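# Raise the juicer's front lever to fully vertical

## Task

Lift the long lever on the front of the juicer until it points straight up, with the juicer still upright on its base. At the end no part of the robot may be in contact with the lever. Any kitchen timer, yogurt cup, water bottle or seasoning tin must still be upright.

## Robot and tools

Robot: two arms, left_arm and right_arm, each ending in a sixteen-motor four-digit hand (three fingers and a thumb). left_arm carries a left hand and right_arm a right hand; the left hand mirrors the right one. Nominal base positions in the scene frame: left_arm (-0.011, +0.240, 0) m, right_arm (+0.037, -0.272, 0) m. A camera stand sits behind the arms.

Scene frame: origin at table-top height, halfway between the two nominal bases. +x points out over the table, +z up, and left_arm is on the +y side. Image left and right do not follow the arm names.

Hand point axes (right hand): +z runs along straight fingers toward their tips, +y comes out of the palm face, and +x goes across the palm away from the thumb. On the left hand, +x points toward the thumb. A rigid mast sticks out at the wrist on the palm side and can strike objects.

execute_actions(actions, cameras): actions is a list of actions, run in order. Each action lasts 0.5 s and holds up to 15 rows, one per 1/30 s step. If an action has fewer than 15 rows, its last row repeats for the remaining steps. Each row is one flat list of 48 numbers, each in [-1, 1], covering both arms even when only one moves. The order is:
- left_arm dx, dy, dz, rx, ry, rz;
- the 16 left hand motor goals;
- left current_limit, left speed;
- right_arm dx, dy, dz, rx, ry, rz;
- the 16 right hand motor goals;
- right current_limit, right speed.

Arm numbers: dx..rz are an offset, not a pose. They are measured along the scene frame's axes from that arm's Hand target as it stood when the action began. Every row in an action counts from that same start, not from the row before it. The next action starts from the new Hand target, so sending the same offset again moves the arm further. Scale: 1.0 equals 0.6 m of translation or 180 degrees of rotation. rx, ry, rz form a single rotation vector, turned about the Hand target position. A translation longer than 1.0 may be shortened along its own direction. The controller limits commanded orientation to within 40 degrees of the measured one, then moves by damped IK, favouring position over orientation. All zeros means hold the current target.

Hand numbers: these are absolute goal angles, each scaled between the hinge's two stops, in this order: index_mcp, index_abd, index_pip, index_dip, thumb_cmc, thumb_axl, thumb_mcp, thumb_ipl, middle_mcp, middle_abd, middle_pip, middle_dip, ring_mcp, ring_abd, ring_pip, ring_dip. A value of 0 is a real goal, not "no change". To leave a hand as it is, send back its hand_goal, hand_current_limit and hand_speed. Values that make each hinge straight:
- _mcp +0.75, _abd 0.00, _pip +0.58, _dip +0.70;
- thumb_cmc +0.71, thumb_axl +0.68, thumb_mcp +0.23, thumb_ipl +0.17.
Moving toward -1 curls the finger toward the palm, and swings the thumb round in front of the palm.

Hand settings: current_limit maps -1..+1 to 0..550 mA, with a floor of 11 mA. Very low settings may leave a finger too weak to lift. speed sets each motor's goal rate to (speed+1)/2 of 8.5 rad/s. Both start at +0.4 and -0.6 and stay as last written.

cameras: a list of camera names, ["all"], or []. Images arrive only when you ask, or when actions is empty. An unknown name makes the whole call invalid. Cameras and image sizes: cam_high 504x504, cam_low 504x504, cam_left_wrist 672x504, cam_right_wrist 672x504. An empty actions list also gives the scene number and the full state.

zoom_image(camera, region): enlarges a pixel box [x0, y0, x1, y1] of a camera's most recent image. The origin is top-left, and the box can be at most 504 by 504. Only cameras in the newest set of images can be zoomed.

read_manual(section): returns licence texts only; it does not move anything.

finished_scene(scene): ends the current scene, numbered 1 to 3, and cannot be undone. Call it only once the lever stands upright and the hands are clear of it.

Result lines:
- end_effector_position (m) and end_effector_quat_wxyz: the hand point in the scene frame.
- Hand target: the last commanded pose after the 40-degree limit; the next offset counts from here.
- Joint velocities: marked "within noise" when the arm is still.
- Joint torques: include the arm's own weight, so they are never zero; values 3 and 4 wrap at ±28 N m.
- hand_goal, hand_measured, hand_current_ma (positive means pushing toward -1), and hand_state for each motor: moving, goal, blocked or overload.
- hand_current_limit and hand_speed.
The hand point often stops a few cm short of its target, and the right elbow sags under load. If so, send the missing distance as a further offset, or aim a little high. A very small move may not start at all.

Things to avoid:
- Knocking over or pushing the juicer, or any timer, cup, bottle or tin.
- Letting anything fall off the table.
- Hard hits or slams into fixed or heavy objects.
- Contact between the two arms or hands; even moderate contact can fail the scene.
- Holding 495 mA or more on a finger motor for 5 s: it shuts down for 10 s.
- Keeping an arm stretched out, loaded, or pushing toward a pose it cannot reach. Motors heat up: a MOTOR HOT line appears at 85 °C, and at 100 °C the arm faults and drops.
- Arm stops of any kind. During a stop, new hand numbers are ignored.
To end a push against something, command the target back past the hand point.

Timing: thinking time lets the scene run on, and the robot keeps its last command meanwhile. Motion should be smooth, with moderate effort.

Each tool is called after "Request:" as a command line: name --argument value for each argument, lists and objects as JSON in quotes; but a table of rows of numbers goes row by row, as --pt "numbers of a row", without its own name.

## Session

Request:
execute_actions --actions '[]'

Scene clock: 0.00 s.
left_arm: end_effector_position=(+0.5056, +0.2385, +0.2759) hand_goal=(+0.754, +0.000, +0.576, +0.696, +0.714, +0.678, +0.226, +0.168, +0.754, +0.000, +0.576, +0.696, +0.754, +0.000, +0.576, +0.696) hand_measured=(+0.754, +0.000, +0.576, +0.696, +0.714, +0.678, +0.226, +0.168, +0.754, +0.000, +0.576, +0.696, +0.754, +0.000, +0.576, +0.696) hand_current_ma=(+0, +0, +0, +0, +0, +0, +0, +0, +0, +0, +0, +0, +0, +0, +0, +0) hand_state=(goal, goal, goal, goal, goal, goal, goal, goal, goal, goal, goal, goal, goal, goal, goal, goal) hand_current_limit=0.40 hand_speed=-0.60 end_effector_quat_wxyz=(-0.171, +0.916, -0.027, +0.363) | right_arm: end_effector_position=(+0.5000, -0.1448, +0.3158) hand_goal=(+0.754, +0.000, +0.576, +0.696, +0.714, +0.678, +0.226, +0.168, +0.754, +0.000, +0.576, +0.696, +0.754, +0.000, +0.576, +0.696) hand_measured=(+0.754, +0.000, +0.576, +0.696, +0.714, +0.678, +0.226, +0.168, +0.754, +0.000, +0.576, +0.696, +0.754, +0.000, +0.576, +0.696) hand_current_ma=(+0, +0, +0, +0, +0, +0, +0, +0, +0, +0, +0, +0, +0, +0, +0, +0) hand_state=(goal, goal, goal, goal, goal, goal, goal, goal, goal, goal, goal, goal, goal, goal, goal, goal) hand_current_limit=0.40 hand_speed=-0.60 end_effector_quat_wxyz=(+0.360, -0.058, +0.913, -0.181)
Joint positions: left_arm=[0.08 1.196 1.067 -0.643 -0.239 1.813] | right_arm=[0.291 1.099 1.12 -0.889 0.483 -1.6]
Joint velocities: within noise
Joint torques (N m): no reading
Heat: left arm: hottest shoulder 40 °C; right arm: hottest waist 40 °C.
Hand target: left_arm +0.5125, +0.2390, +0.2921; -0.172, +0.910, -0.025, +0.377 | right_arm +0.5055, -0.1432, +0.3323; +0.374, -0.054, +0.909, -0.178

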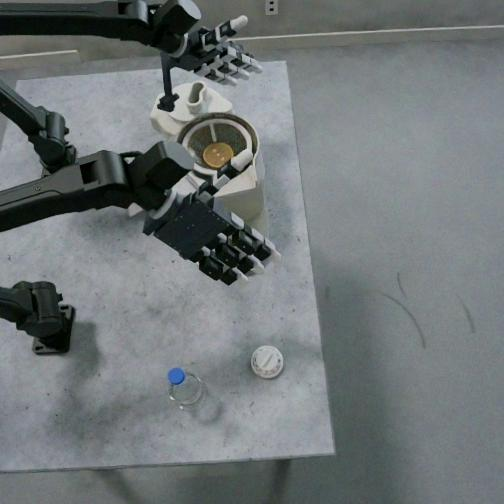

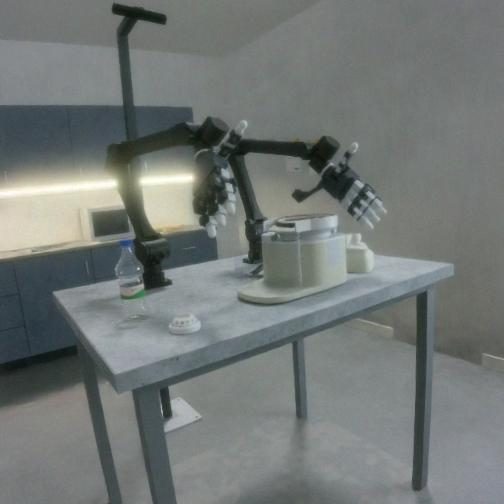

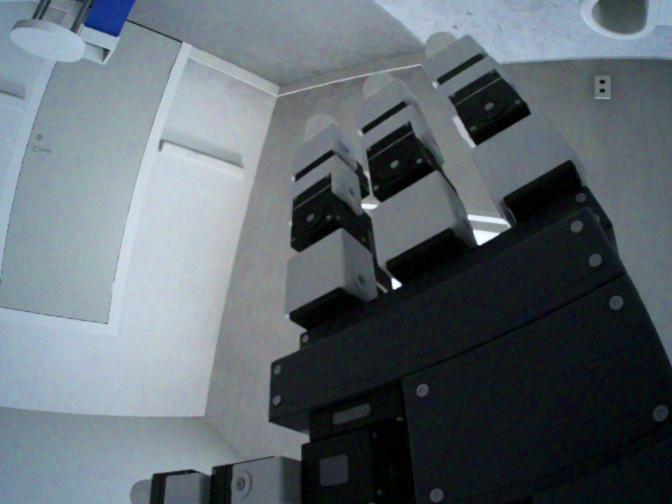

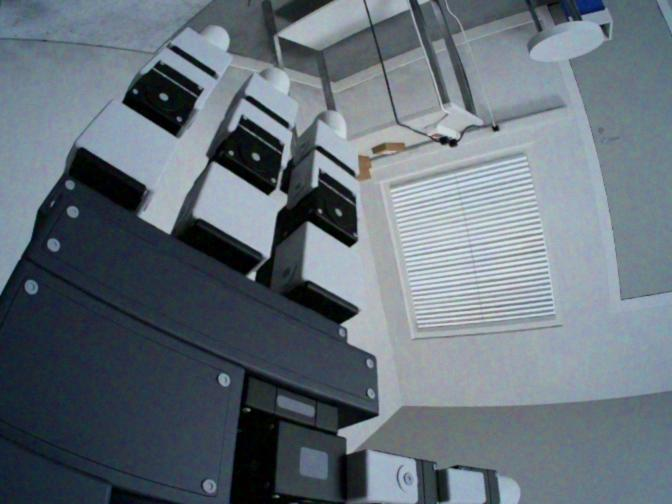

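Request:
zoom_image --camera "cam_high" --region '[110, 60, 310, 260]'

Request:
zoom_image --camera "cam_low" --region '[200, 180, 400, 330]'

Scaled by 2.520 from the camera's 504x504 image, which has a finer 720x720 frame.

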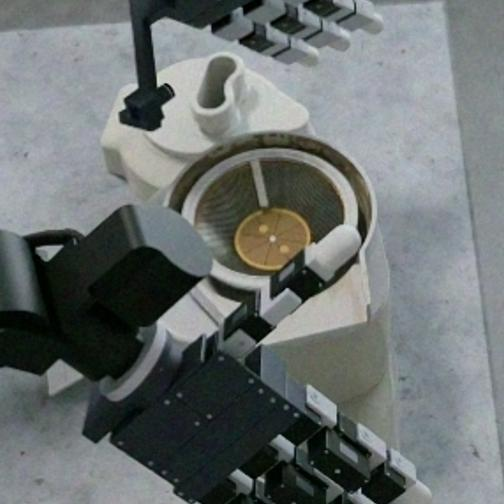

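Scaled by 2.520 from the camera's 504x504 image, which has a finer 720x720 frame.

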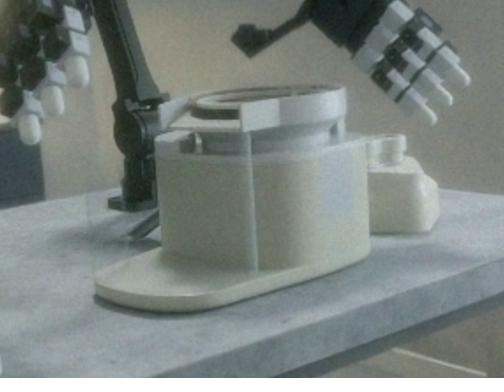

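Request:
execute_actions --actions '[[[-0.3,0.1,0.1,0,0,0,0.754,0,0.576,0.696,0.714,0.678,0.226,0.168,0.754,0,0.576,0.696,0.754,0,0.576,0.696,0.4,-0.6,-0.3,-0.2,0.1,0,0,0,0.754,0,0.576,0.696,0.714,0.678,0.226,0.168,0.754,0,0.576,0.696,0.754,0,0.576,0.696,0.4,-0.6]],[[0,0,0,0,0,0,0.754,0,0.576,0.696,0.714,0.678,0.226,0.168,0.754,0,0.576,0.696,0.754,0,0.576,0.696,0.4,-0.6,0,0,0,0,0,0,0.754,0,0.576,0.696,0.714,0.678,0.226,0.168,0.754,0,0.576,0.696,0.754,0,0.576,0.696,0.4,-0.6]]]' --cameras '["all"]'

Scene clock: 26.20 s.
left_arm: end_effector_position=(+0.3339, +0.2963, +0.3465) hand_goal=(+0.754, +0.000, +0.576, +0.696, +0.714, +0.678, +0.226, +0.168, +0.754, +0.000, +0.576, +0.696, +0.754, +0.000, +0.576, +0.696) hand_measured=(+0.750, -0.002, +0.576, +0.696, +0.710, +0.678, +0.224, +0.168, +0.750, -0.002, +0.576, +0.696, +0.750, -0.002, +0.576, +0.696) hand_current_ma=(-6, -1, +0, +0, -3, +0, -3, +0, -5, -1, +0, +0, -5, -1, +0, +0) hand_state=(goal, goal, goal, goal, goal, goal, goal, goal, goal, goal, goal, goal, goal, goal, goal, goal) hand_current_limit=0.40 hand_speed=-0.60 end_effector_quat_wxyz=(-0.169, +0.910, -0.023, +0.378) | right_arm: end_effector_position=(+0.3277, -0.2603, +0.3763) hand_goal=(+0.754, +0.000, +0.576, +0.696, +0.714, +0.678, +0.226, +0.168, +0.754, +0.000, +0.576, +0.696, +0.754, +0.000, +0.576, +0.696) hand_measured=(+0.750, +0.000, +0.576, +0.696, +0.712, +0.678, +0.224, +0.168, +0.750, +0.000, +0.576, +0.696, +0.750, +0.000, +0.576, +0.696) hand_current_ma=(-4, +0, +0, +0, -2, +0, -3, +0, -4, +0, +0, +0, -4, +0, +0, +0) hand_state=(goal, goal, goal, goal, goal, goal, goal, goal, goal, goal, goal, goal, goal, goal, goal, goal) hand_current_limit=0.40 hand_speed=-0.60 end_effector_quat_wxyz=(+0.364, -0.053, +0.914, -0.171)
Joint positions: left_arm=[0.417 0.751 0.97 -0.936 0.018 2.032] | right_arm=[-0.147 0.618 1.034 -1.173 0.163 -1.916]
Joint torques (N m): left_arm=[1.14 -3.02 10.85 0.73 0.26 0.06] | right_arm=[-0.91 0.56 14.05 1.21 -0.14 -0.05]
Heat: left arm: hottest shoulder 41 °C; right arm: hottest waist 40 °C.
Hand target: left_arm +0.3324, +0.2991, +0.3520; -0.172, +0.910, -0.025, +0.377 | right_arm +0.3254, -0.2633, +0.3922; +0.374, -0.054, +0.909, -0.178
Off the commanded pose: left_arm 0.006 m, 0 deg | right_arm 0.016 m, 2 deg.

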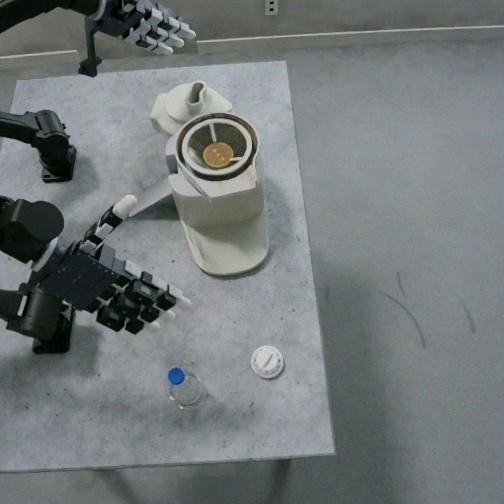

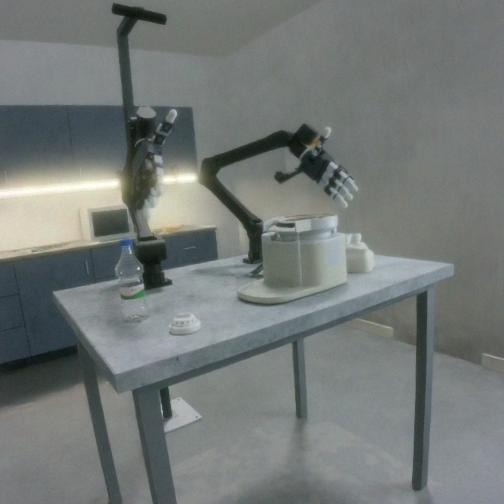

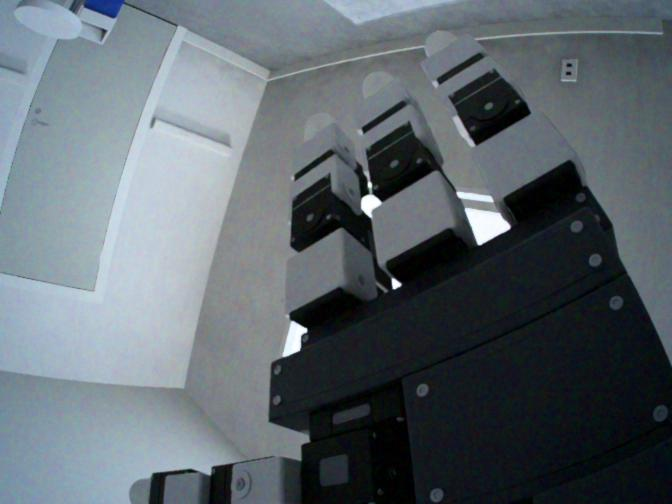

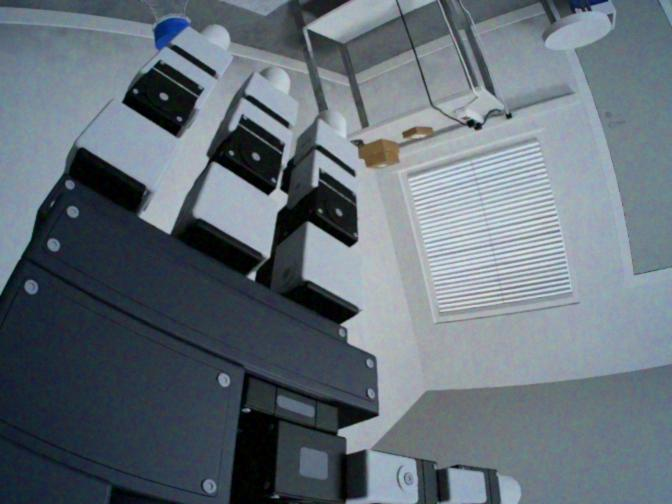

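Request:
zoom_image --camera "cam_high" --region '[120, 70, 290, 240]'

Request:
zoom_image --camera "cam_low" --region '[220, 200, 380, 320]'

Scaled by 2.965 from the camera's 504x504 image, which has a finer 720x720 frame.

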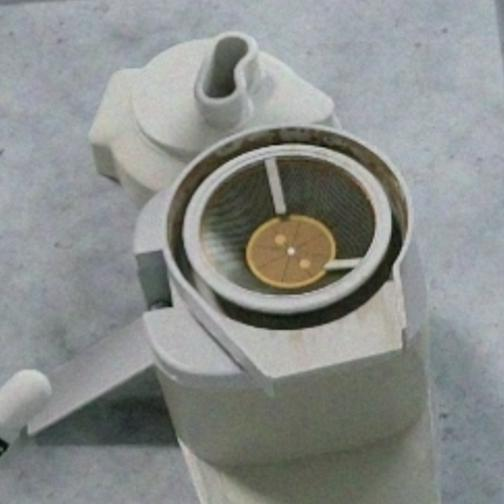

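Scaled by 3.150 from the camera's 504x504 image, which has a finer 720x720 frame.

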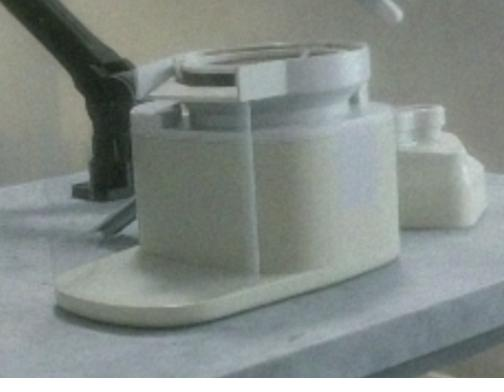

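Request:
execute_actions --actions '[[[0,0,0,0,0,0,0.754,0,0.576,0.696,0.714,0.678,0.226,0.168,0.754,0,0.576,0.696,0.754,0,0.576,0.696,0.4,-0.6,-0.15,-0.2,0.1,0,0,0,0.754,0,0.576,0.696,0.714,0.678,0.226,0.168,0.754,0,0.576,0.696,0.754,0,0.576,0.696,0.4,-0.6]],[[0,0,0,0,0,0,0.754,0,0.576,0.696,0.714,0.678,0.226,0.168,0.754,0,0.576,0.696,0.754,0,0.576,0.696,0.4,-0.6,0,0,0,0,0,0,0.754,0,0.576,0.696,0.714,0.678,0.226,0.168,0.754,0,0.576,0.696,0.754,0,0.576,0.696,0.4,-0.6]]]' --cameras '["all"]'

Request:
zoom_image --camera "cam_high" --region '[100, 70, 280, 250]'

Scene clock: 56.27 s.
left_arm: end_effector_position=(+0.3338, +0.2962, +0.3465) hand_goal=(+0.754, +0.000, +0.576, +0.696, +0.714, +0.678, +0.226, +0.168, +0.754, +0.000, +0.576, +0.696, +0.754, +0.000, +0.576, +0.696) hand_measured=(+0.750, -0.002, +0.576, +0.696, +0.710, +0.678, +0.224, +0.168, +0.750, -0.002, +0.576, +0.696, +0.750, -0.002, +0.576, +0.696) hand_current_ma=(-6, -1, +0, +0, -3, +0, -3, +0, -5, -1, +0, +0, -5, -1, +0, +0) hand_state=(goal, goal, goal, goal, goal, goal, goal, goal, goal, goal, goal, goal, goal, goal, goal, goal) hand_current_limit=0.40 hand_speed=-0.60 end_effector_quat_wxyz=(-0.169, +0.910, -0.023, +0.378) | right_arm: end_effector_position=(+0.2416, -0.3832, +0.4264) hand_goal=(+0.754, +0.000, +0.576, +0.696, +0.714, +0.678, +0.226, +0.168, +0.754, +0.000, +0.576, +0.696, +0.754, +0.000, +0.576, +0.696) hand_measured=(+0.748, -0.002, +0.576, +0.696, +0.710, +0.678, +0.224, +0.168, +0.748, -0.002, +0.576, +0.696, +0.748, +0.000, +0.576, +0.696) hand_current_ma=(-7, +0, +0, +0, -3, +0, -3, +0, -6, +0, +0, +0, -6, +0, +0, +0) hand_state=(goal, goal, goal, goal, goal, goal, goal, goal, goal, goal, goal, goal, goal, goal, goal, goal) hand_current_limit=0.40 hand_speed=-0.60 end_effector_quat_wxyz=(+0.291, +0.156, +0.907, -0.262)
Joint positions: left_arm=[0.417 0.751 0.97 -0.936 0.019 2.033] | right_arm=[-0.81 0.582 1.201 -1.386 0.058 -2.078]
Joint torques (N m): left_arm=[1.2 -3.02 10.84 0.73 0.26 0.06] | right_arm=[-0.97 1.85 15.27 1.2 -0.26 -0.03]
Heat: left arm: hottest shoulder 40 °C; right arm: hottest elbow 44 °C.
Hand target: left_arm +0.3324, +0.2990, +0.3520; -0.172, +0.910, -0.025, +0.377 | right_arm +0.2354, -0.3832, +0.4522; +0.374, -0.054, +0.909, -0.178
Off the commanded pose: left_arm 0.006 m, 0 deg | right_arm 0.027 m, 28 deg.
joint sent to its limit (right arm) — joint 6 (wrist roll), lower limit. The joint targets are off in orientation, not in position.

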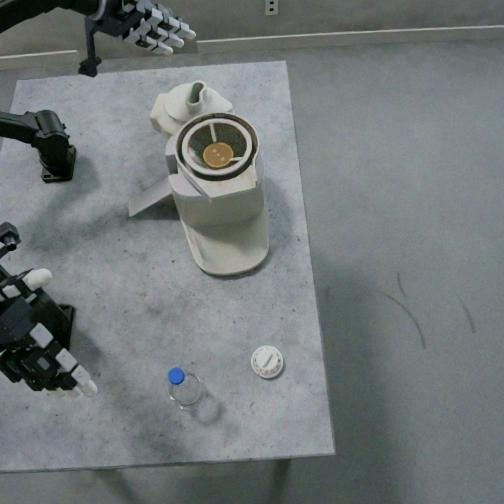

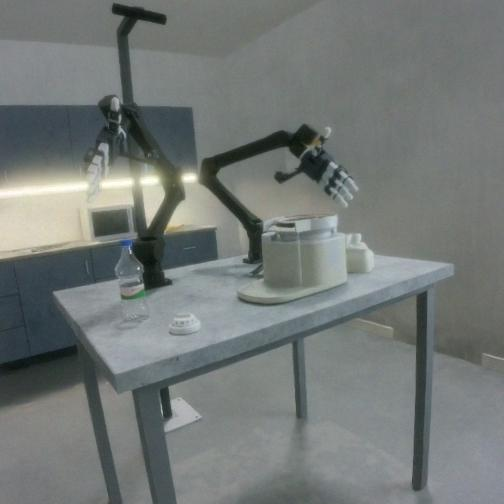

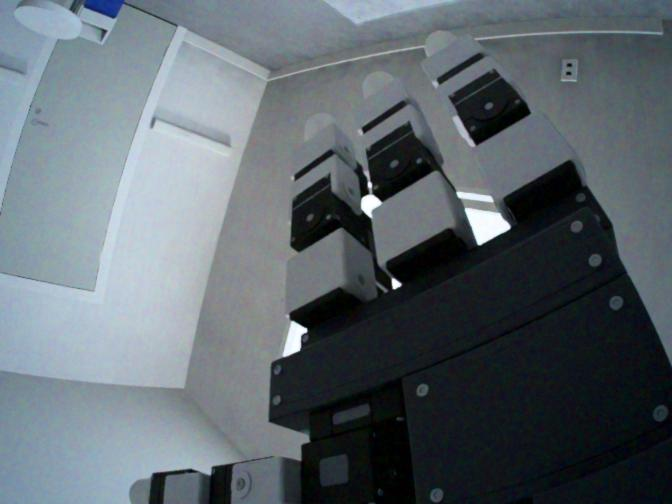

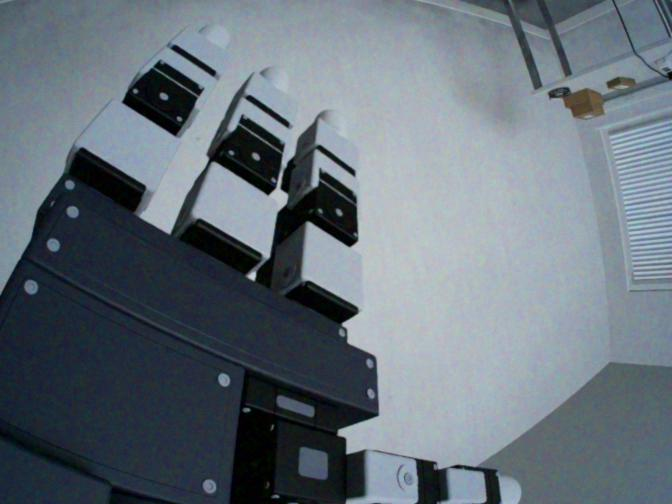

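Scaled by 2.800 from the camera's 504x504 image, which has a finer 720x720 frame.

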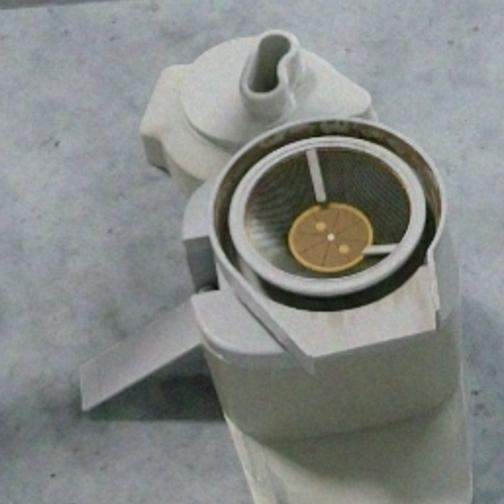

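Request:
zoom_image --camera "cam_low" --region '[225, 240, 295, 310]'

Request:
zoom_image --camera "cam_high" --region '[120, 150, 200, 230]'

Scaled by 7.200 from the camera's 504x504 image, which has a finer 720x720 frame.

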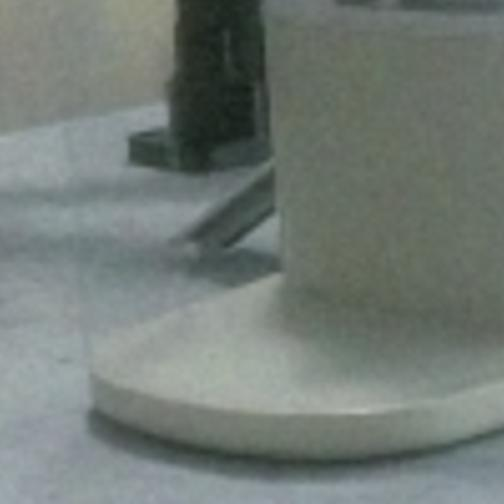

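Scaled by 6.300 from the camera's 504x504 image, which has a finer 720x720 frame.

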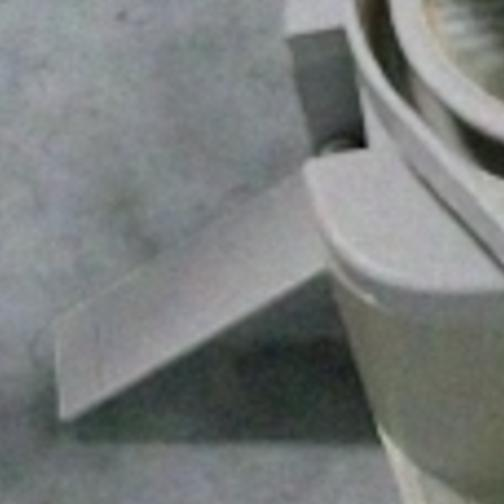

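Request:
execute_actions --actions '[[[-0.07,-0.05,0.06,-0.094,0.035,0.161,0.754,0,0.576,0.696,0.714,0.678,0.226,0.168,0.754,0,0.576,0.696,0.754,0,0.576,0.696,0.4,-0.6,0,0,0,0,0,0,0.754,0,0.576,0.696,0.714,0.678,0.226,0.168,0.754,0,0.576,0.696,0.754,0,0.576,0.696,0.4,-0.6]],[[-0.07,-0.05,0.06,-0.094,0.035,0.161,0.754,0,0.576,0.696,0.714,0.678,0.226,0.168,0.754,0,0.576,0.696,0.754,0,0.576,0.696,0.4,-0.6,0,0,0,0,0,0,0.754,0,0.576,0.696,0.714,0.678,0.226,0.168,0.754,0,0.576,0.696,0.754,0,0.576,0.696,0.4,-0.6]],[[-0.07,-0.05,0.06,-0.094,0.035,0.161,0.754,0,0.576,0.696,0.714,0.678,0.226,0.168,0.754,0,0.576,0.696,0.754,0,0.576,0.696,0.4,-0.6,0,0,0,0,0,0,0.754,0,0.576,0.696,0.714,0.678,0.226,0.168,0.754,0,0.576,0.696,0.754,0,0.576,0.696,0.4,-0.6]]]' --cameras '["all"]'

Scene clock: 159.37 s.
left_arm: end_effector_position=(+0.2101, +0.2084, +0.4331) hand_goal=(+0.754, +0.000, +0.576, +0.696, +0.714, +0.678, +0.226, +0.168, +0.754, +0.000, +0.576, +0.696, +0.754, +0.000, +0.576, +0.696) hand_measured=(+0.756, -0.002, +0.576, +0.696, +0.718, +0.678, +0.222, +0.168, +0.756, -0.002, +0.576, +0.696, +0.756, -0.002, +0.576, +0.696) hand_current_ma=(+2, -1, +0, +0, +4, +0, -5, +0, +1, -1, +0, +0, +1, -1, +0, +0) hand_state=(goal, goal, goal, goal, goal, goal, goal, goal, goal, goal, goal, goal, goal, goal, goal, goal) hand_current_limit=0.40 hand_speed=-0.60 end_effector_quat_wxyz=(+0.229, +0.746, +0.608, +0.147) | right_arm: end_effector_position=(+0.2416, -0.3832, +0.4266) hand_goal=(+0.754, +0.000, +0.576, +0.696, +0.714, +0.678, +0.226, +0.168, +0.754, +0.000, +0.576, +0.696, +0.754, +0.000, +0.576, +0.696) hand_measured=(+0.748, -0.002, +0.576, +0.696, +0.710, +0.678, +0.224, +0.168, +0.748, -0.002, +0.576, +0.696, +0.748, +0.000, +0.576, +0.696) hand_current_ma=(-7, +0, +0, +0, -3, +0, -3, +0, -6, +0, +0, +0, -6, +0, +0, +0) hand_state=(goal, goal, goal, goal, goal, goal, goal, goal, goal, goal, goal, goal, goal, goal, goal, goal) hand_current_limit=0.40 hand_speed=-0.60 end_effector_quat_wxyz=(+0.292, +0.157, +0.907, -0.261)
Joint positions: left_arm=[-0.204 0.488 1.145 -1.679 0.061 -0.015] | right_arm=[-0.813 0.582 1.201 -1.386 0.055 -2.078]
Joint torques (N m): left_arm=[-0.44 2.14 12.05 0.38 -0.06 -0.06] | right_arm=[-1.08 1.9 15.2 1.18 -0.26 -0.03]
Heat: left arm: hottest elbow 41 °C; right arm: hottest elbow 56 °C.
Hand target: left_arm +0.2064, +0.2090, +0.4600; -0.003, +0.707, +0.707, +0.001 | right_arm +0.2355, -0.3832, +0.4522; +0.374, -0.054, +0.909, -0.178
Off the commanded pose: left_arm 0.027 m, 34 deg | right_arm 0.026 m, 28 deg.
joint sent to its limit (left arm) — joint 4 (wrist pitch), lower limit. The joint targets are off in orientation, not in position.
joint sent to its limit (right arm) — joint 6 (wrist roll), lower limit. The joint targets are off in orientation, not in position.

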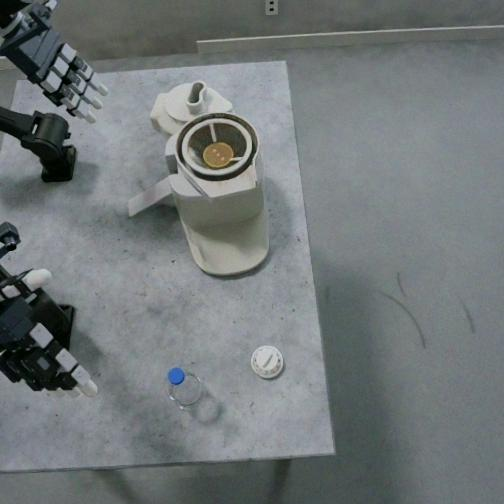

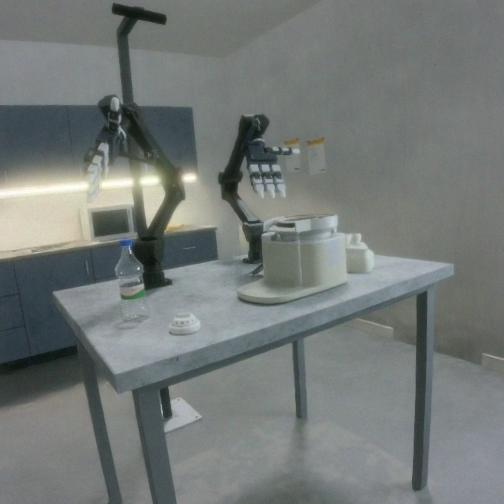

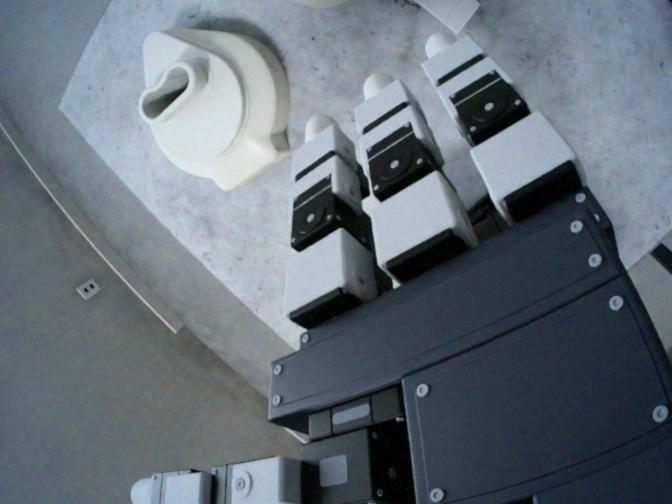

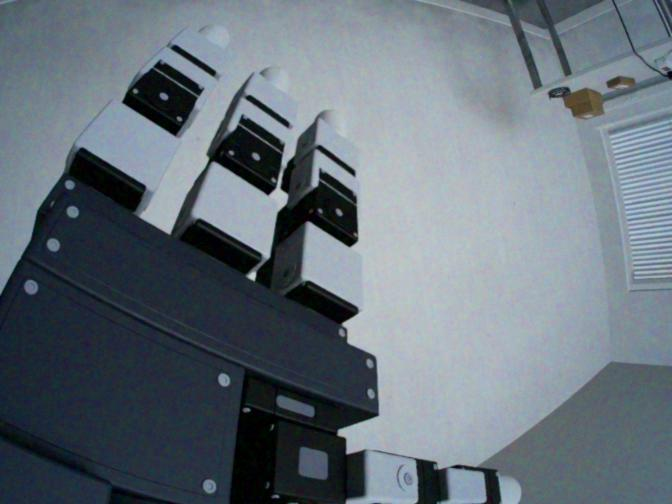

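Request:
execute_actions --actions '[[[0.012,-0.049,-0.067,0,-0.078,0,0.754,0,0.576,0.696,0.714,0.678,0.226,0.168,0.754,0,0.576,0.696,0.754,0,0.576,0.696,0.4,-0.6,-0.025,-0.015,-0.12,0,0,-0.14,0.754,0,0.576,0.696,0.714,0.678,0.226,0.168,0.754,0,0.576,0.696,0.754,0,0.576,0.696,0.4,-0.6]],[[0.011,-0.049,-0.066,0,-0.078,0,0.754,0,0.576,0.696,0.714,0.678,0.226,0.168,0.754,0,0.576,0.696,0.754,0,0.576,0.696,0.4,-0.6,-0.025,-0.015,-0.16,0,0,-0.14,0.754,0,0.576,0.696,0.714,0.678,0.226,0.168,0.754,0,0.576,0.696,0.754,0,0.576,0.696,0.4,-0.6]]]' --cameras '["all"]'

Scene clock: 199.57 s.
left_arm: end_effector_position=(+0.2211, +0.1506, +0.3852) hand_goal=(+0.754, +0.000, +0.576, +0.696, +0.714, +0.678, +0.226, +0.168, +0.754, +0.000, +0.576, +0.696, +0.754, +0.000, +0.576, +0.696) hand_measured=(+0.756, +0.000, +0.576, +0.696, +0.718, +0.678, +0.222, +0.168, +0.756, -0.002, +0.576, +0.696, +0.756, +0.000, +0.576, +0.696) hand_current_ma=(+2, +0, +0, +0, +5, +0, -5, +0, +2, -1, +0, +0, +2, +0, +0, +0) hand_state=(goal, goal, goal, goal, goal, goal, goal, goal, goal, goal, goal, goal, goal, goal, goal, goal) hand_current_limit=0.40 hand_speed=-0.60 end_effector_quat_wxyz=(+0.178, +0.687, +0.684, +0.170) | right_arm: end_effector_position=(+0.2032, -0.4026, +0.2847) hand_goal=(+0.754, +0.000, +0.576, +0.696, +0.714, +0.678, +0.226, +0.168, +0.754, +0.000, +0.576, +0.696, +0.754, +0.000, +0.576, +0.696) hand_measured=(+0.748, -0.002, +0.576, +0.696, +0.710, +0.678, +0.224, +0.168, +0.750, -0.002, +0.576, +0.696, +0.748, -0.002, +0.576, +0.696) hand_current_ma=(-6, -1, +0, +0, -3, +0, -3, +0, -5, -1, +0, +0, -5, -1, +0, +0) hand_state=(goal, goal, goal, goal, goal, goal, goal, goal, goal, goal, goal, goal, goal, goal, goal, goal) hand_current_limit=0.40 hand_speed=-0.60 end_effector_quat_wxyz=(+0.264, +0.330, +0.849, -0.317)
Joint positions: left_arm=[-0.974 0.651 1.066 -1.679 -0.397 -0.905] | right_arm=[-0.754 0.266 0.733 -1.248 0.355 -1.744]
Joint torques (N m): left_arm=[-0.5 -0.03 7.47 -0.21 -0.58 -0.07] | right_arm=[0.91 3.66 10.55 1.44 0.26 0.3]
Heat: left arm: hottest elbow 45 °C; right arm: hottest elbow 56 °C.
Hand target: left_arm +0.2202, +0.1502, +0.3803; +0.169, +0.686, +0.687, +0.172 | right_arm +0.2054, -0.4013, +0.2843; +0.263, +0.338, +0.845, -0.320
Off the commanded pose: left_arm 0.005 m, 1 deg | right_arm 0.003 m, 1 deg.

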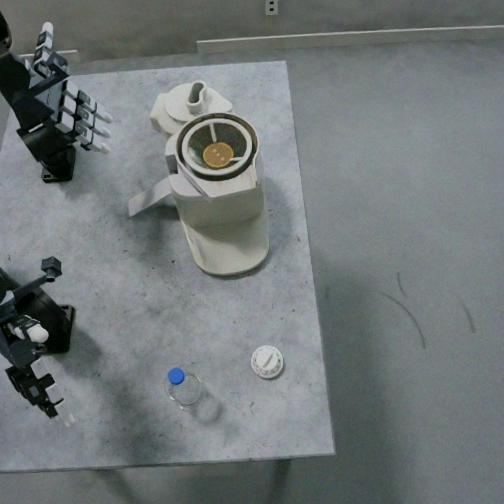

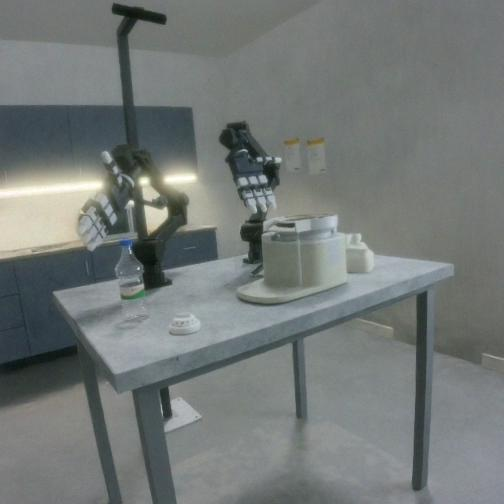

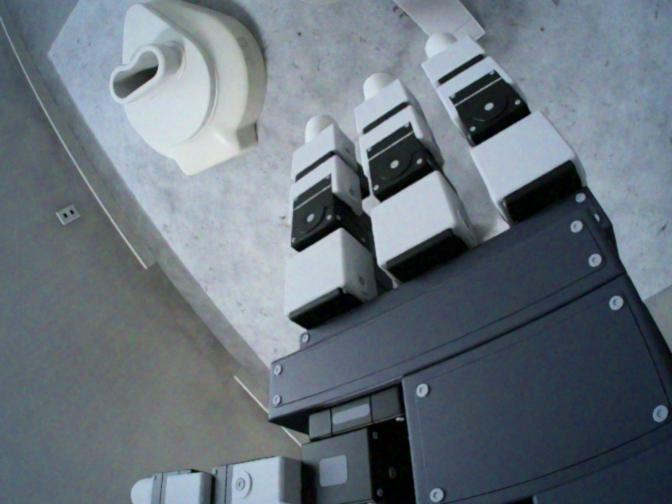

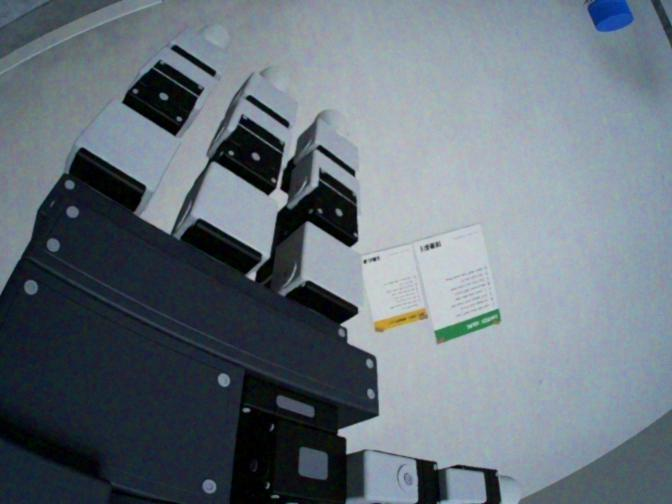

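Request:
zoom_image --camera "cam_left_wrist" --region '[380, 0, 580, 150]'

Request:
zoom_image --camera "cam_high" --region '[0, 0, 250, 250]'

Scaled by 2.520 from the camera's 672x504 image, which has a finer 960x720 frame.

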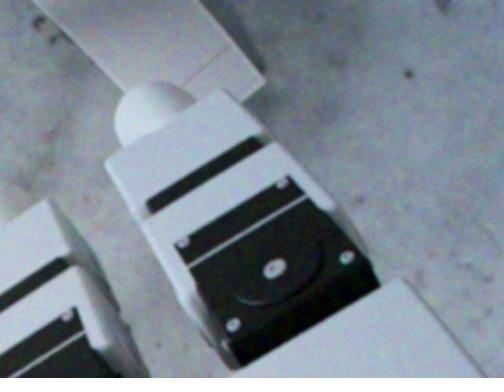

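Scaled by 2.016 from the camera's 504x504 image, which has a finer 720x720 frame.

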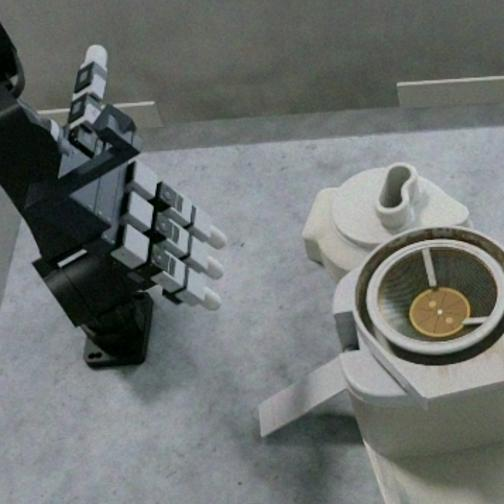

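Request:
execute_actions --actions '[[[0,-0.083,0,0,0,0,0.754,0,0.576,0.696,0.714,0.678,0.226,0.168,0.754,0,0.576,0.696,0.754,0,0.576,0.696,0.4,-0.6,0,0,0,0,0,0,0.754,0,0.576,0.696,0.714,0.678,0.226,0.168,0.754,0,0.576,0.696,0.754,0,0.576,0.696,0.4,-0.6]],[[0,-0.083,0,0,0,0,0.754,0,0.576,0.696,0.714,0.678,0.226,0.168,0.754,0,0.576,0.696,0.754,0,0.576,0.696,0.4,-0.6,0,0,0,0,0,0,0.754,0,0.576,0.696,0.714,0.678,0.226,0.168,0.754,0,0.576,0.696,0.754,0,0.576,0.696,0.4,-0.6]]]' --cameras '["all"]'

Scene clock: 252.50 s.
left_arm: end_effector_position=(+0.2184, +0.0578, +0.3548) hand_goal=(+0.754, +0.000, +0.576, +0.696, +0.714, +0.678, +0.226, +0.168, +0.754, +0.000, +0.576, +0.696, +0.754, +0.000, +0.576, +0.696) hand_measured=(+0.756, +0.000, +0.576, +0.696, +0.718, +0.678, +0.222, +0.168, +0.756, -0.002, +0.576, +0.696, +0.756, +0.000, +0.576, +0.696) hand_current_ma=(+2, +0, +0, +0, +5, +0, -5, +0, +2, -1, +0, +0, +2, +0, +0, +0) hand_state=(goal, goal, goal, goal, goal, goal, goal, goal, goal, goal, goal, goal, goal, goal, goal, goal) hand_current_limit=0.40 hand_speed=-0.60 end_effector_quat_wxyz=(+0.137, +0.696, +0.680, +0.186) | right_arm: end_effector_position=(+0.2043, -0.4029, +0.2854) hand_goal=(+0.754, +0.000, +0.576, +0.696, +0.714, +0.678, +0.226, +0.168, +0.754, +0.000, +0.576, +0.696, +0.754, +0.000, +0.576, +0.696) hand_measured=(+0.748, -0.002, +0.576, +0.696, +0.710, +0.678, +0.224, +0.168, +0.750, -0.002, +0.576, +0.696, +0.748, -0.002, +0.576, +0.696) hand_current_ma=(-6, -1, +0, +0, -3, +0, -3, +0, -5, -1, +0, +0, -5, -1, +0, +0) hand_state=(goal, goal, goal, goal, goal, goal, goal, goal, goal, goal, goal, goal, goal, goal, goal, goal) hand_current_limit=0.40 hand_speed=-0.60 end_effector_quat_wxyz=(+0.263, +0.336, +0.844, -0.324)
Joint positions: left_arm=[-1.227 0.912 1.103 -1.659 -0.456 -1.178] | right_arm=[-0.692 0.266 0.733 -1.259 0.417 -1.691]
Joint torques (N m): left_arm=[-0.03 -3.96 12.77 -0.05 -0.66 -0.1] | right_arm=[0.79 4.19 10.93 1.11 0.33 0.3]
Heat: left arm: hottest elbow 40 °C; right arm: hottest elbow 46 °C.
Hand target: left_arm +0.2202, +0.0506, +0.3802; +0.169, +0.686, +0.687, +0.172 | right_arm +0.2054, -0.4013, +0.2844; +0.263, +0.338, +0.845, -0.320
Off the commanded pose: left_arm 0.027 m, 4 deg | right_arm 0.002 m, 1 deg.

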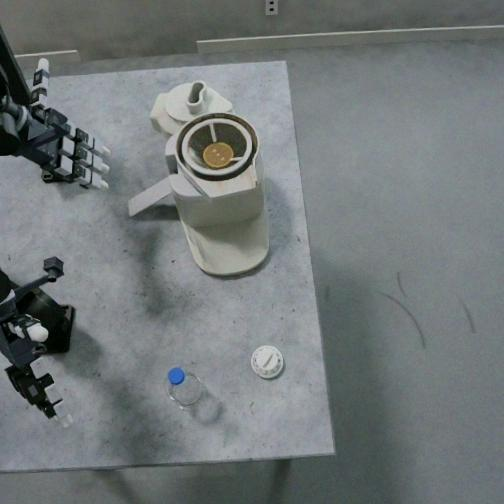

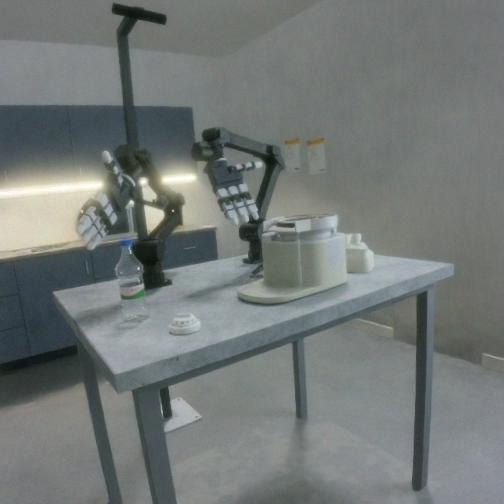

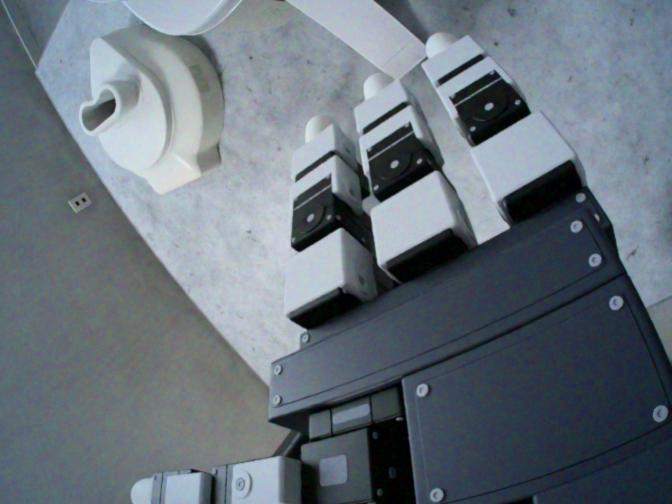

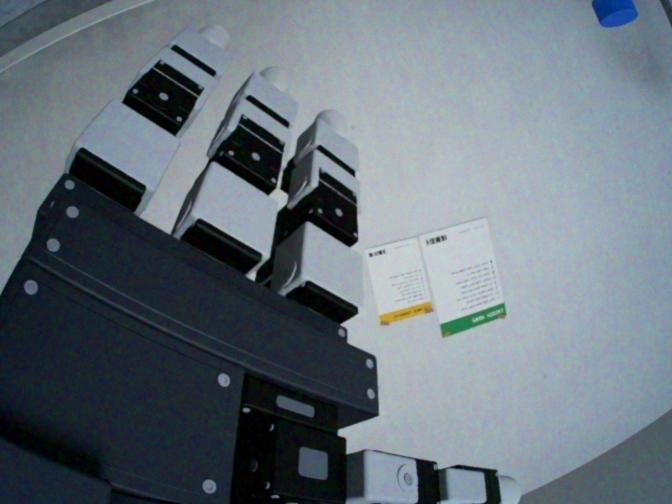

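Request:
zoom_image --camera "cam_left_wrist" --region '[270, 0, 470, 150]'

Scaled by 2.520 from the camera's 672x504 image, which has a finer 960x720 frame.

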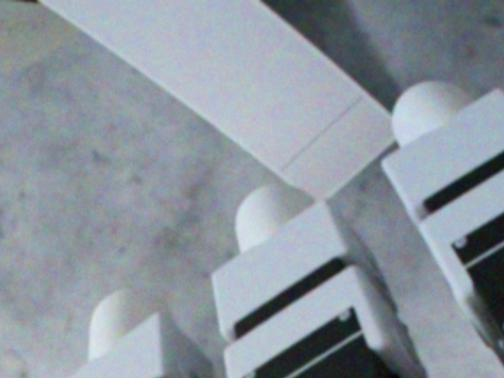

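Request:
execute_actions --actions '[[[-0.015,-0.06,0,0,0,0,0.754,0,0.576,0.696,0.714,0.678,0.226,0.168,0.754,0,0.576,0.696,0.754,0,0.576,0.696,0.4,-0.6,0,0,0,0,0,0,0.754,0,0.576,0.696,0.714,0.678,0.226,0.168,0.754,0,0.576,0.696,0.754,0,0.576,0.696,0.4,-0.6]],[[-0.018,-0.06,0,0,0,0,0.754,0,0.576,0.696,0.714,0.678,0.226,0.168,0.754,0,0.576,0.696,0.754,0,0.576,0.696,0.4,-0.6,0,0,0,0,0,0,0.754,0,0.576,0.696,0.714,0.678,0.226,0.168,0.754,0,0.576,0.696,0.754,0,0.576,0.696,0.4,-0.6]]]' --cameras '["cam_left_wrist"]'

Request:
zoom_image --camera "cam_left_wrist" --region '[200, 0, 440, 180]'

Scene clock: 317.70 s.
left_arm: end_effector_position=(+0.1998, -0.0119, +0.3582) hand_goal=(+0.754, +0.000, +0.576, +0.696, +0.714, +0.678, +0.226, +0.168, +0.754, +0.000, +0.576, +0.696, +0.754, +0.000, +0.576, +0.696) hand_measured=(+0.756, +0.000, +0.576, +0.696, +0.718, +0.678, +0.222, +0.168, +0.756, -0.002, +0.576, +0.696, +0.756, +0.000, +0.576, +0.696) hand_current_ma=(+2, +0, +0, +0, +5, +0, -5, +0, +2, -1, +0, +0, +3, +0, +0, +0) hand_state=(goal, goal, goal, goal, goal, goal, goal, goal, goal, goal, goal, goal, goal, goal, goal, goal) hand_current_limit=0.40 hand_speed=-0.60 end_effector_quat_wxyz=(+0.144, +0.694, +0.680, +0.187) | right_arm: end_effector_position=(+0.2043, -0.4029, +0.2853) hand_goal=(+0.754, +0.000, +0.576, +0.696, +0.714, +0.678, +0.226, +0.168, +0.754, +0.000, +0.576, +0.696, +0.754, +0.000, +0.576, +0.696) hand_measured=(+0.748, -0.002, +0.576, +0.696, +0.710, +0.678, +0.224, +0.168, +0.750, -0.002, +0.576, +0.696, +0.748, -0.002, +0.576, +0.696) hand_current_ma=(-6, -1, +0, +0, -3, +0, -3, +0, -5, -1, +0, +0, -5, -1, +0, +0) hand_state=(goal, goal, goal, goal, goal, goal, goal, goal, goal, goal, goal, goal, goal, goal, goal, goal) hand_current_limit=0.40 hand_speed=-0.60 end_effector_quat_wxyz=(+0.263, +0.336, +0.844, -0.325)
Joint positions: left_arm=[-1.375 1.086 1.215 -1.659 -0.475 -1.342] | right_arm=[-0.692 0.266 0.733 -1.259 0.418 -1.691]
Joint torques (N m): left_arm=[-0.09 -5.71 12.71 -0.47 -0.68 -0.08] | right_arm=[0.85 4.31 10.89 1.11 0.34 0.3]
Heat: left arm: hottest elbow 47 °C; right arm: hottest elbow 44 °C.
Hand target: left_arm +0.2004, -0.0213, +0.3801; +0.169, +0.686, +0.687, +0.172 | right_arm +0.2054, -0.4012, +0.2843; +0.263, +0.338, +0.845, -0.320
Off the commanded pose: left_arm 0.024 m, 4 deg | right_arm 0.002 m, 1 deg.
Images, in order (width x height): cam_left_wrist 672x504.

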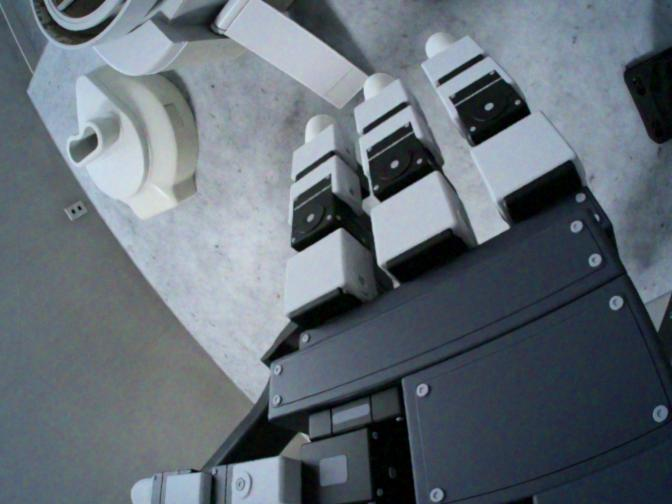

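Scaled by 2.100 from the camera's 672x504 image, which has a finer 960x720 frame.

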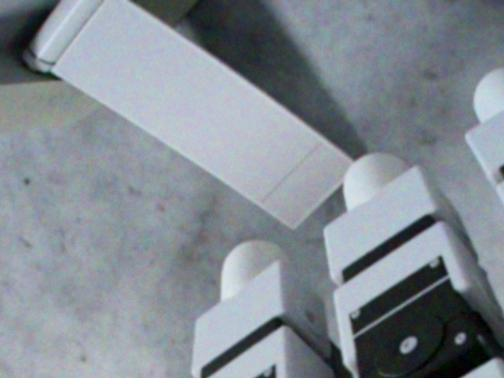

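Request:
execute_actions --actions '[[[0.01,0.17,0.0,0,-0.04,0,0.754,0,0.576,0.696,0.714,0.678,0.226,0.168,0.754,0,0.576,0.696,0.754,0,0.576,0.696,0.4,-0.6,0,0.05,0.05,0,0,0,0.754,0,0.576,0.696,0.714,0.678,0.226,0.168,0.754,0,0.576,0.696,0.754,0,0.576,0.696,0.4,-0.6]],[[0.01,0.17,0.0,0,-0.04,0,0.754,0,0.576,0.696,0.714,0.678,0.226,0.168,0.754,0,0.576,0.696,0.754,0,0.576,0.696,0.4,-0.6,0,0.05,0,0.0556,-0.0446,0.1966,0.754,0,0.576,0.696,0.714,0.678,0.226,0.168,0.754,0,0.576,0.696,0.754,0,0.576,0.696,0.4,-0.6]],[[0.01,0.17,0.0,0,0,0,0.754,0,0.576,0.696,0.714,0.678,0.226,0.168,0.754,0,0.576,0.696,0.754,0,0.576,0.696,0.4,-0.6,0,0.06,0,0.0556,-0.0446,0.1966,0.754,0,0.576,0.696,0.714,0.678,0.226,0.168,0.754,0,0.576,0.696,0.754,0,0.576,0.696,0.4,-0.6]]]' --cameras '["cam_high","cam_low","cam_right_wrist"]'

Scene clock: 393.93 s.
left_arm: end_effector_position=(+0.2135, +0.2839, +0.3817) hand_goal=(+0.754, +0.000, +0.576, +0.696, +0.714, +0.678, +0.226, +0.168, +0.754, +0.000, +0.576, +0.696, +0.754, +0.000, +0.576, +0.696) hand_measured=(+0.758, -0.002, +0.576, +0.696, +0.720, +0.678, +0.222, +0.168, +0.758, -0.002, +0.576, +0.696, +0.758, -0.002, +0.576, +0.696) hand_current_ma=(+5, -1, +0, +0, +6, +0, -5, +0, +5, -1, +0, +0, +5, -1, +0, +0) hand_state=(goal, goal, goal, goal, goal, goal, goal, goal, goal, goal, goal, goal, goal, goal, goal, goal) hand_current_limit=0.40 hand_speed=-0.60 end_effector_quat_wxyz=(+0.215, +0.592, +0.708, +0.319) | right_arm: end_effector_position=(+0.2084, -0.3064, +0.2871) hand_goal=(+0.754, +0.000, +0.576, +0.696, +0.714, +0.678, +0.226, +0.168, +0.754, +0.000, +0.576, +0.696, +0.754, +0.000, +0.576, +0.696) hand_measured=(+0.750, -0.002, +0.576, +0.696, +0.710, +0.678, +0.224, +0.168, +0.750, -0.002, +0.576, +0.696, +0.750, -0.002, +0.576, +0.696) hand_current_ma=(-3, -1, +0, +0, -2, +0, -3, +0, -3, -1, +0, +0, -3, -1, +0, +0) hand_state=(goal, goal, goal, goal, goal, goal, goal, goal, goal, goal, goal, goal, goal, goal, goal, goal) hand_current_limit=0.40 hand_speed=-0.60 end_effector_quat_wxyz=(+0.288, +0.128, +0.934, -0.166)
Joint positions: left_arm=[-0.38 0.3 0.83 -1.428 -0.449 -0.395] | right_arm=[-0.8 0.284 0.791 -1.406 -0.096 -2.078]
Joint torques (N m): left_arm=[1.14 2.55 7.84 1.81 -0.31 0.19] | right_arm=[0.97 4.95 16.17 1.03 -0.24 -0.04]
Heat: left arm: hottest elbow 50 °C; right arm: hottest elbow 46 °C.
Hand target: left_arm +0.2184, +0.2846, +0.3802; +0.254, +0.659, +0.660, +0.257 | right_arm +0.2055, -0.3053, +0.3143; +0.430, -0.097, +0.896, +0.045
Off the commanded pose: left_arm 0.005 m, 13 deg | right_arm 0.027 m, 46 deg; orientation clipped.
joint sent to its limit (right arm) — joint 6 (wrist roll), lower limit. The joint targets are off in orientation, not in position.
Images, in order (width x height): cam_high 504x504, cam_low 504x504, cam_right_wrist 672x504.

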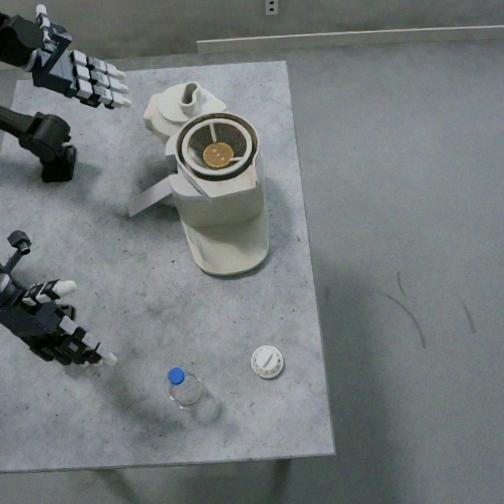

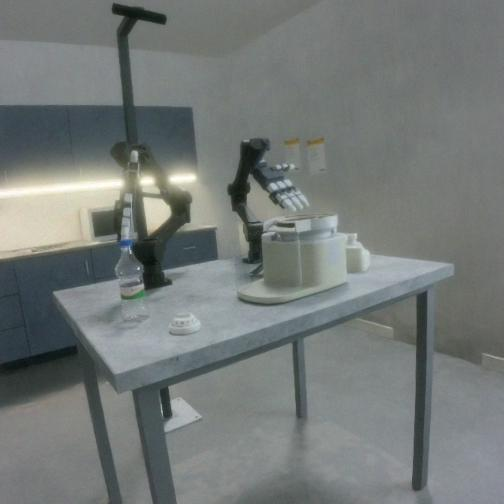

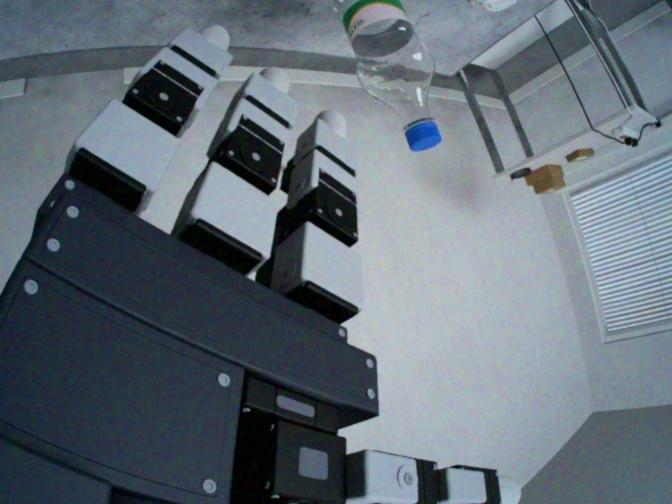

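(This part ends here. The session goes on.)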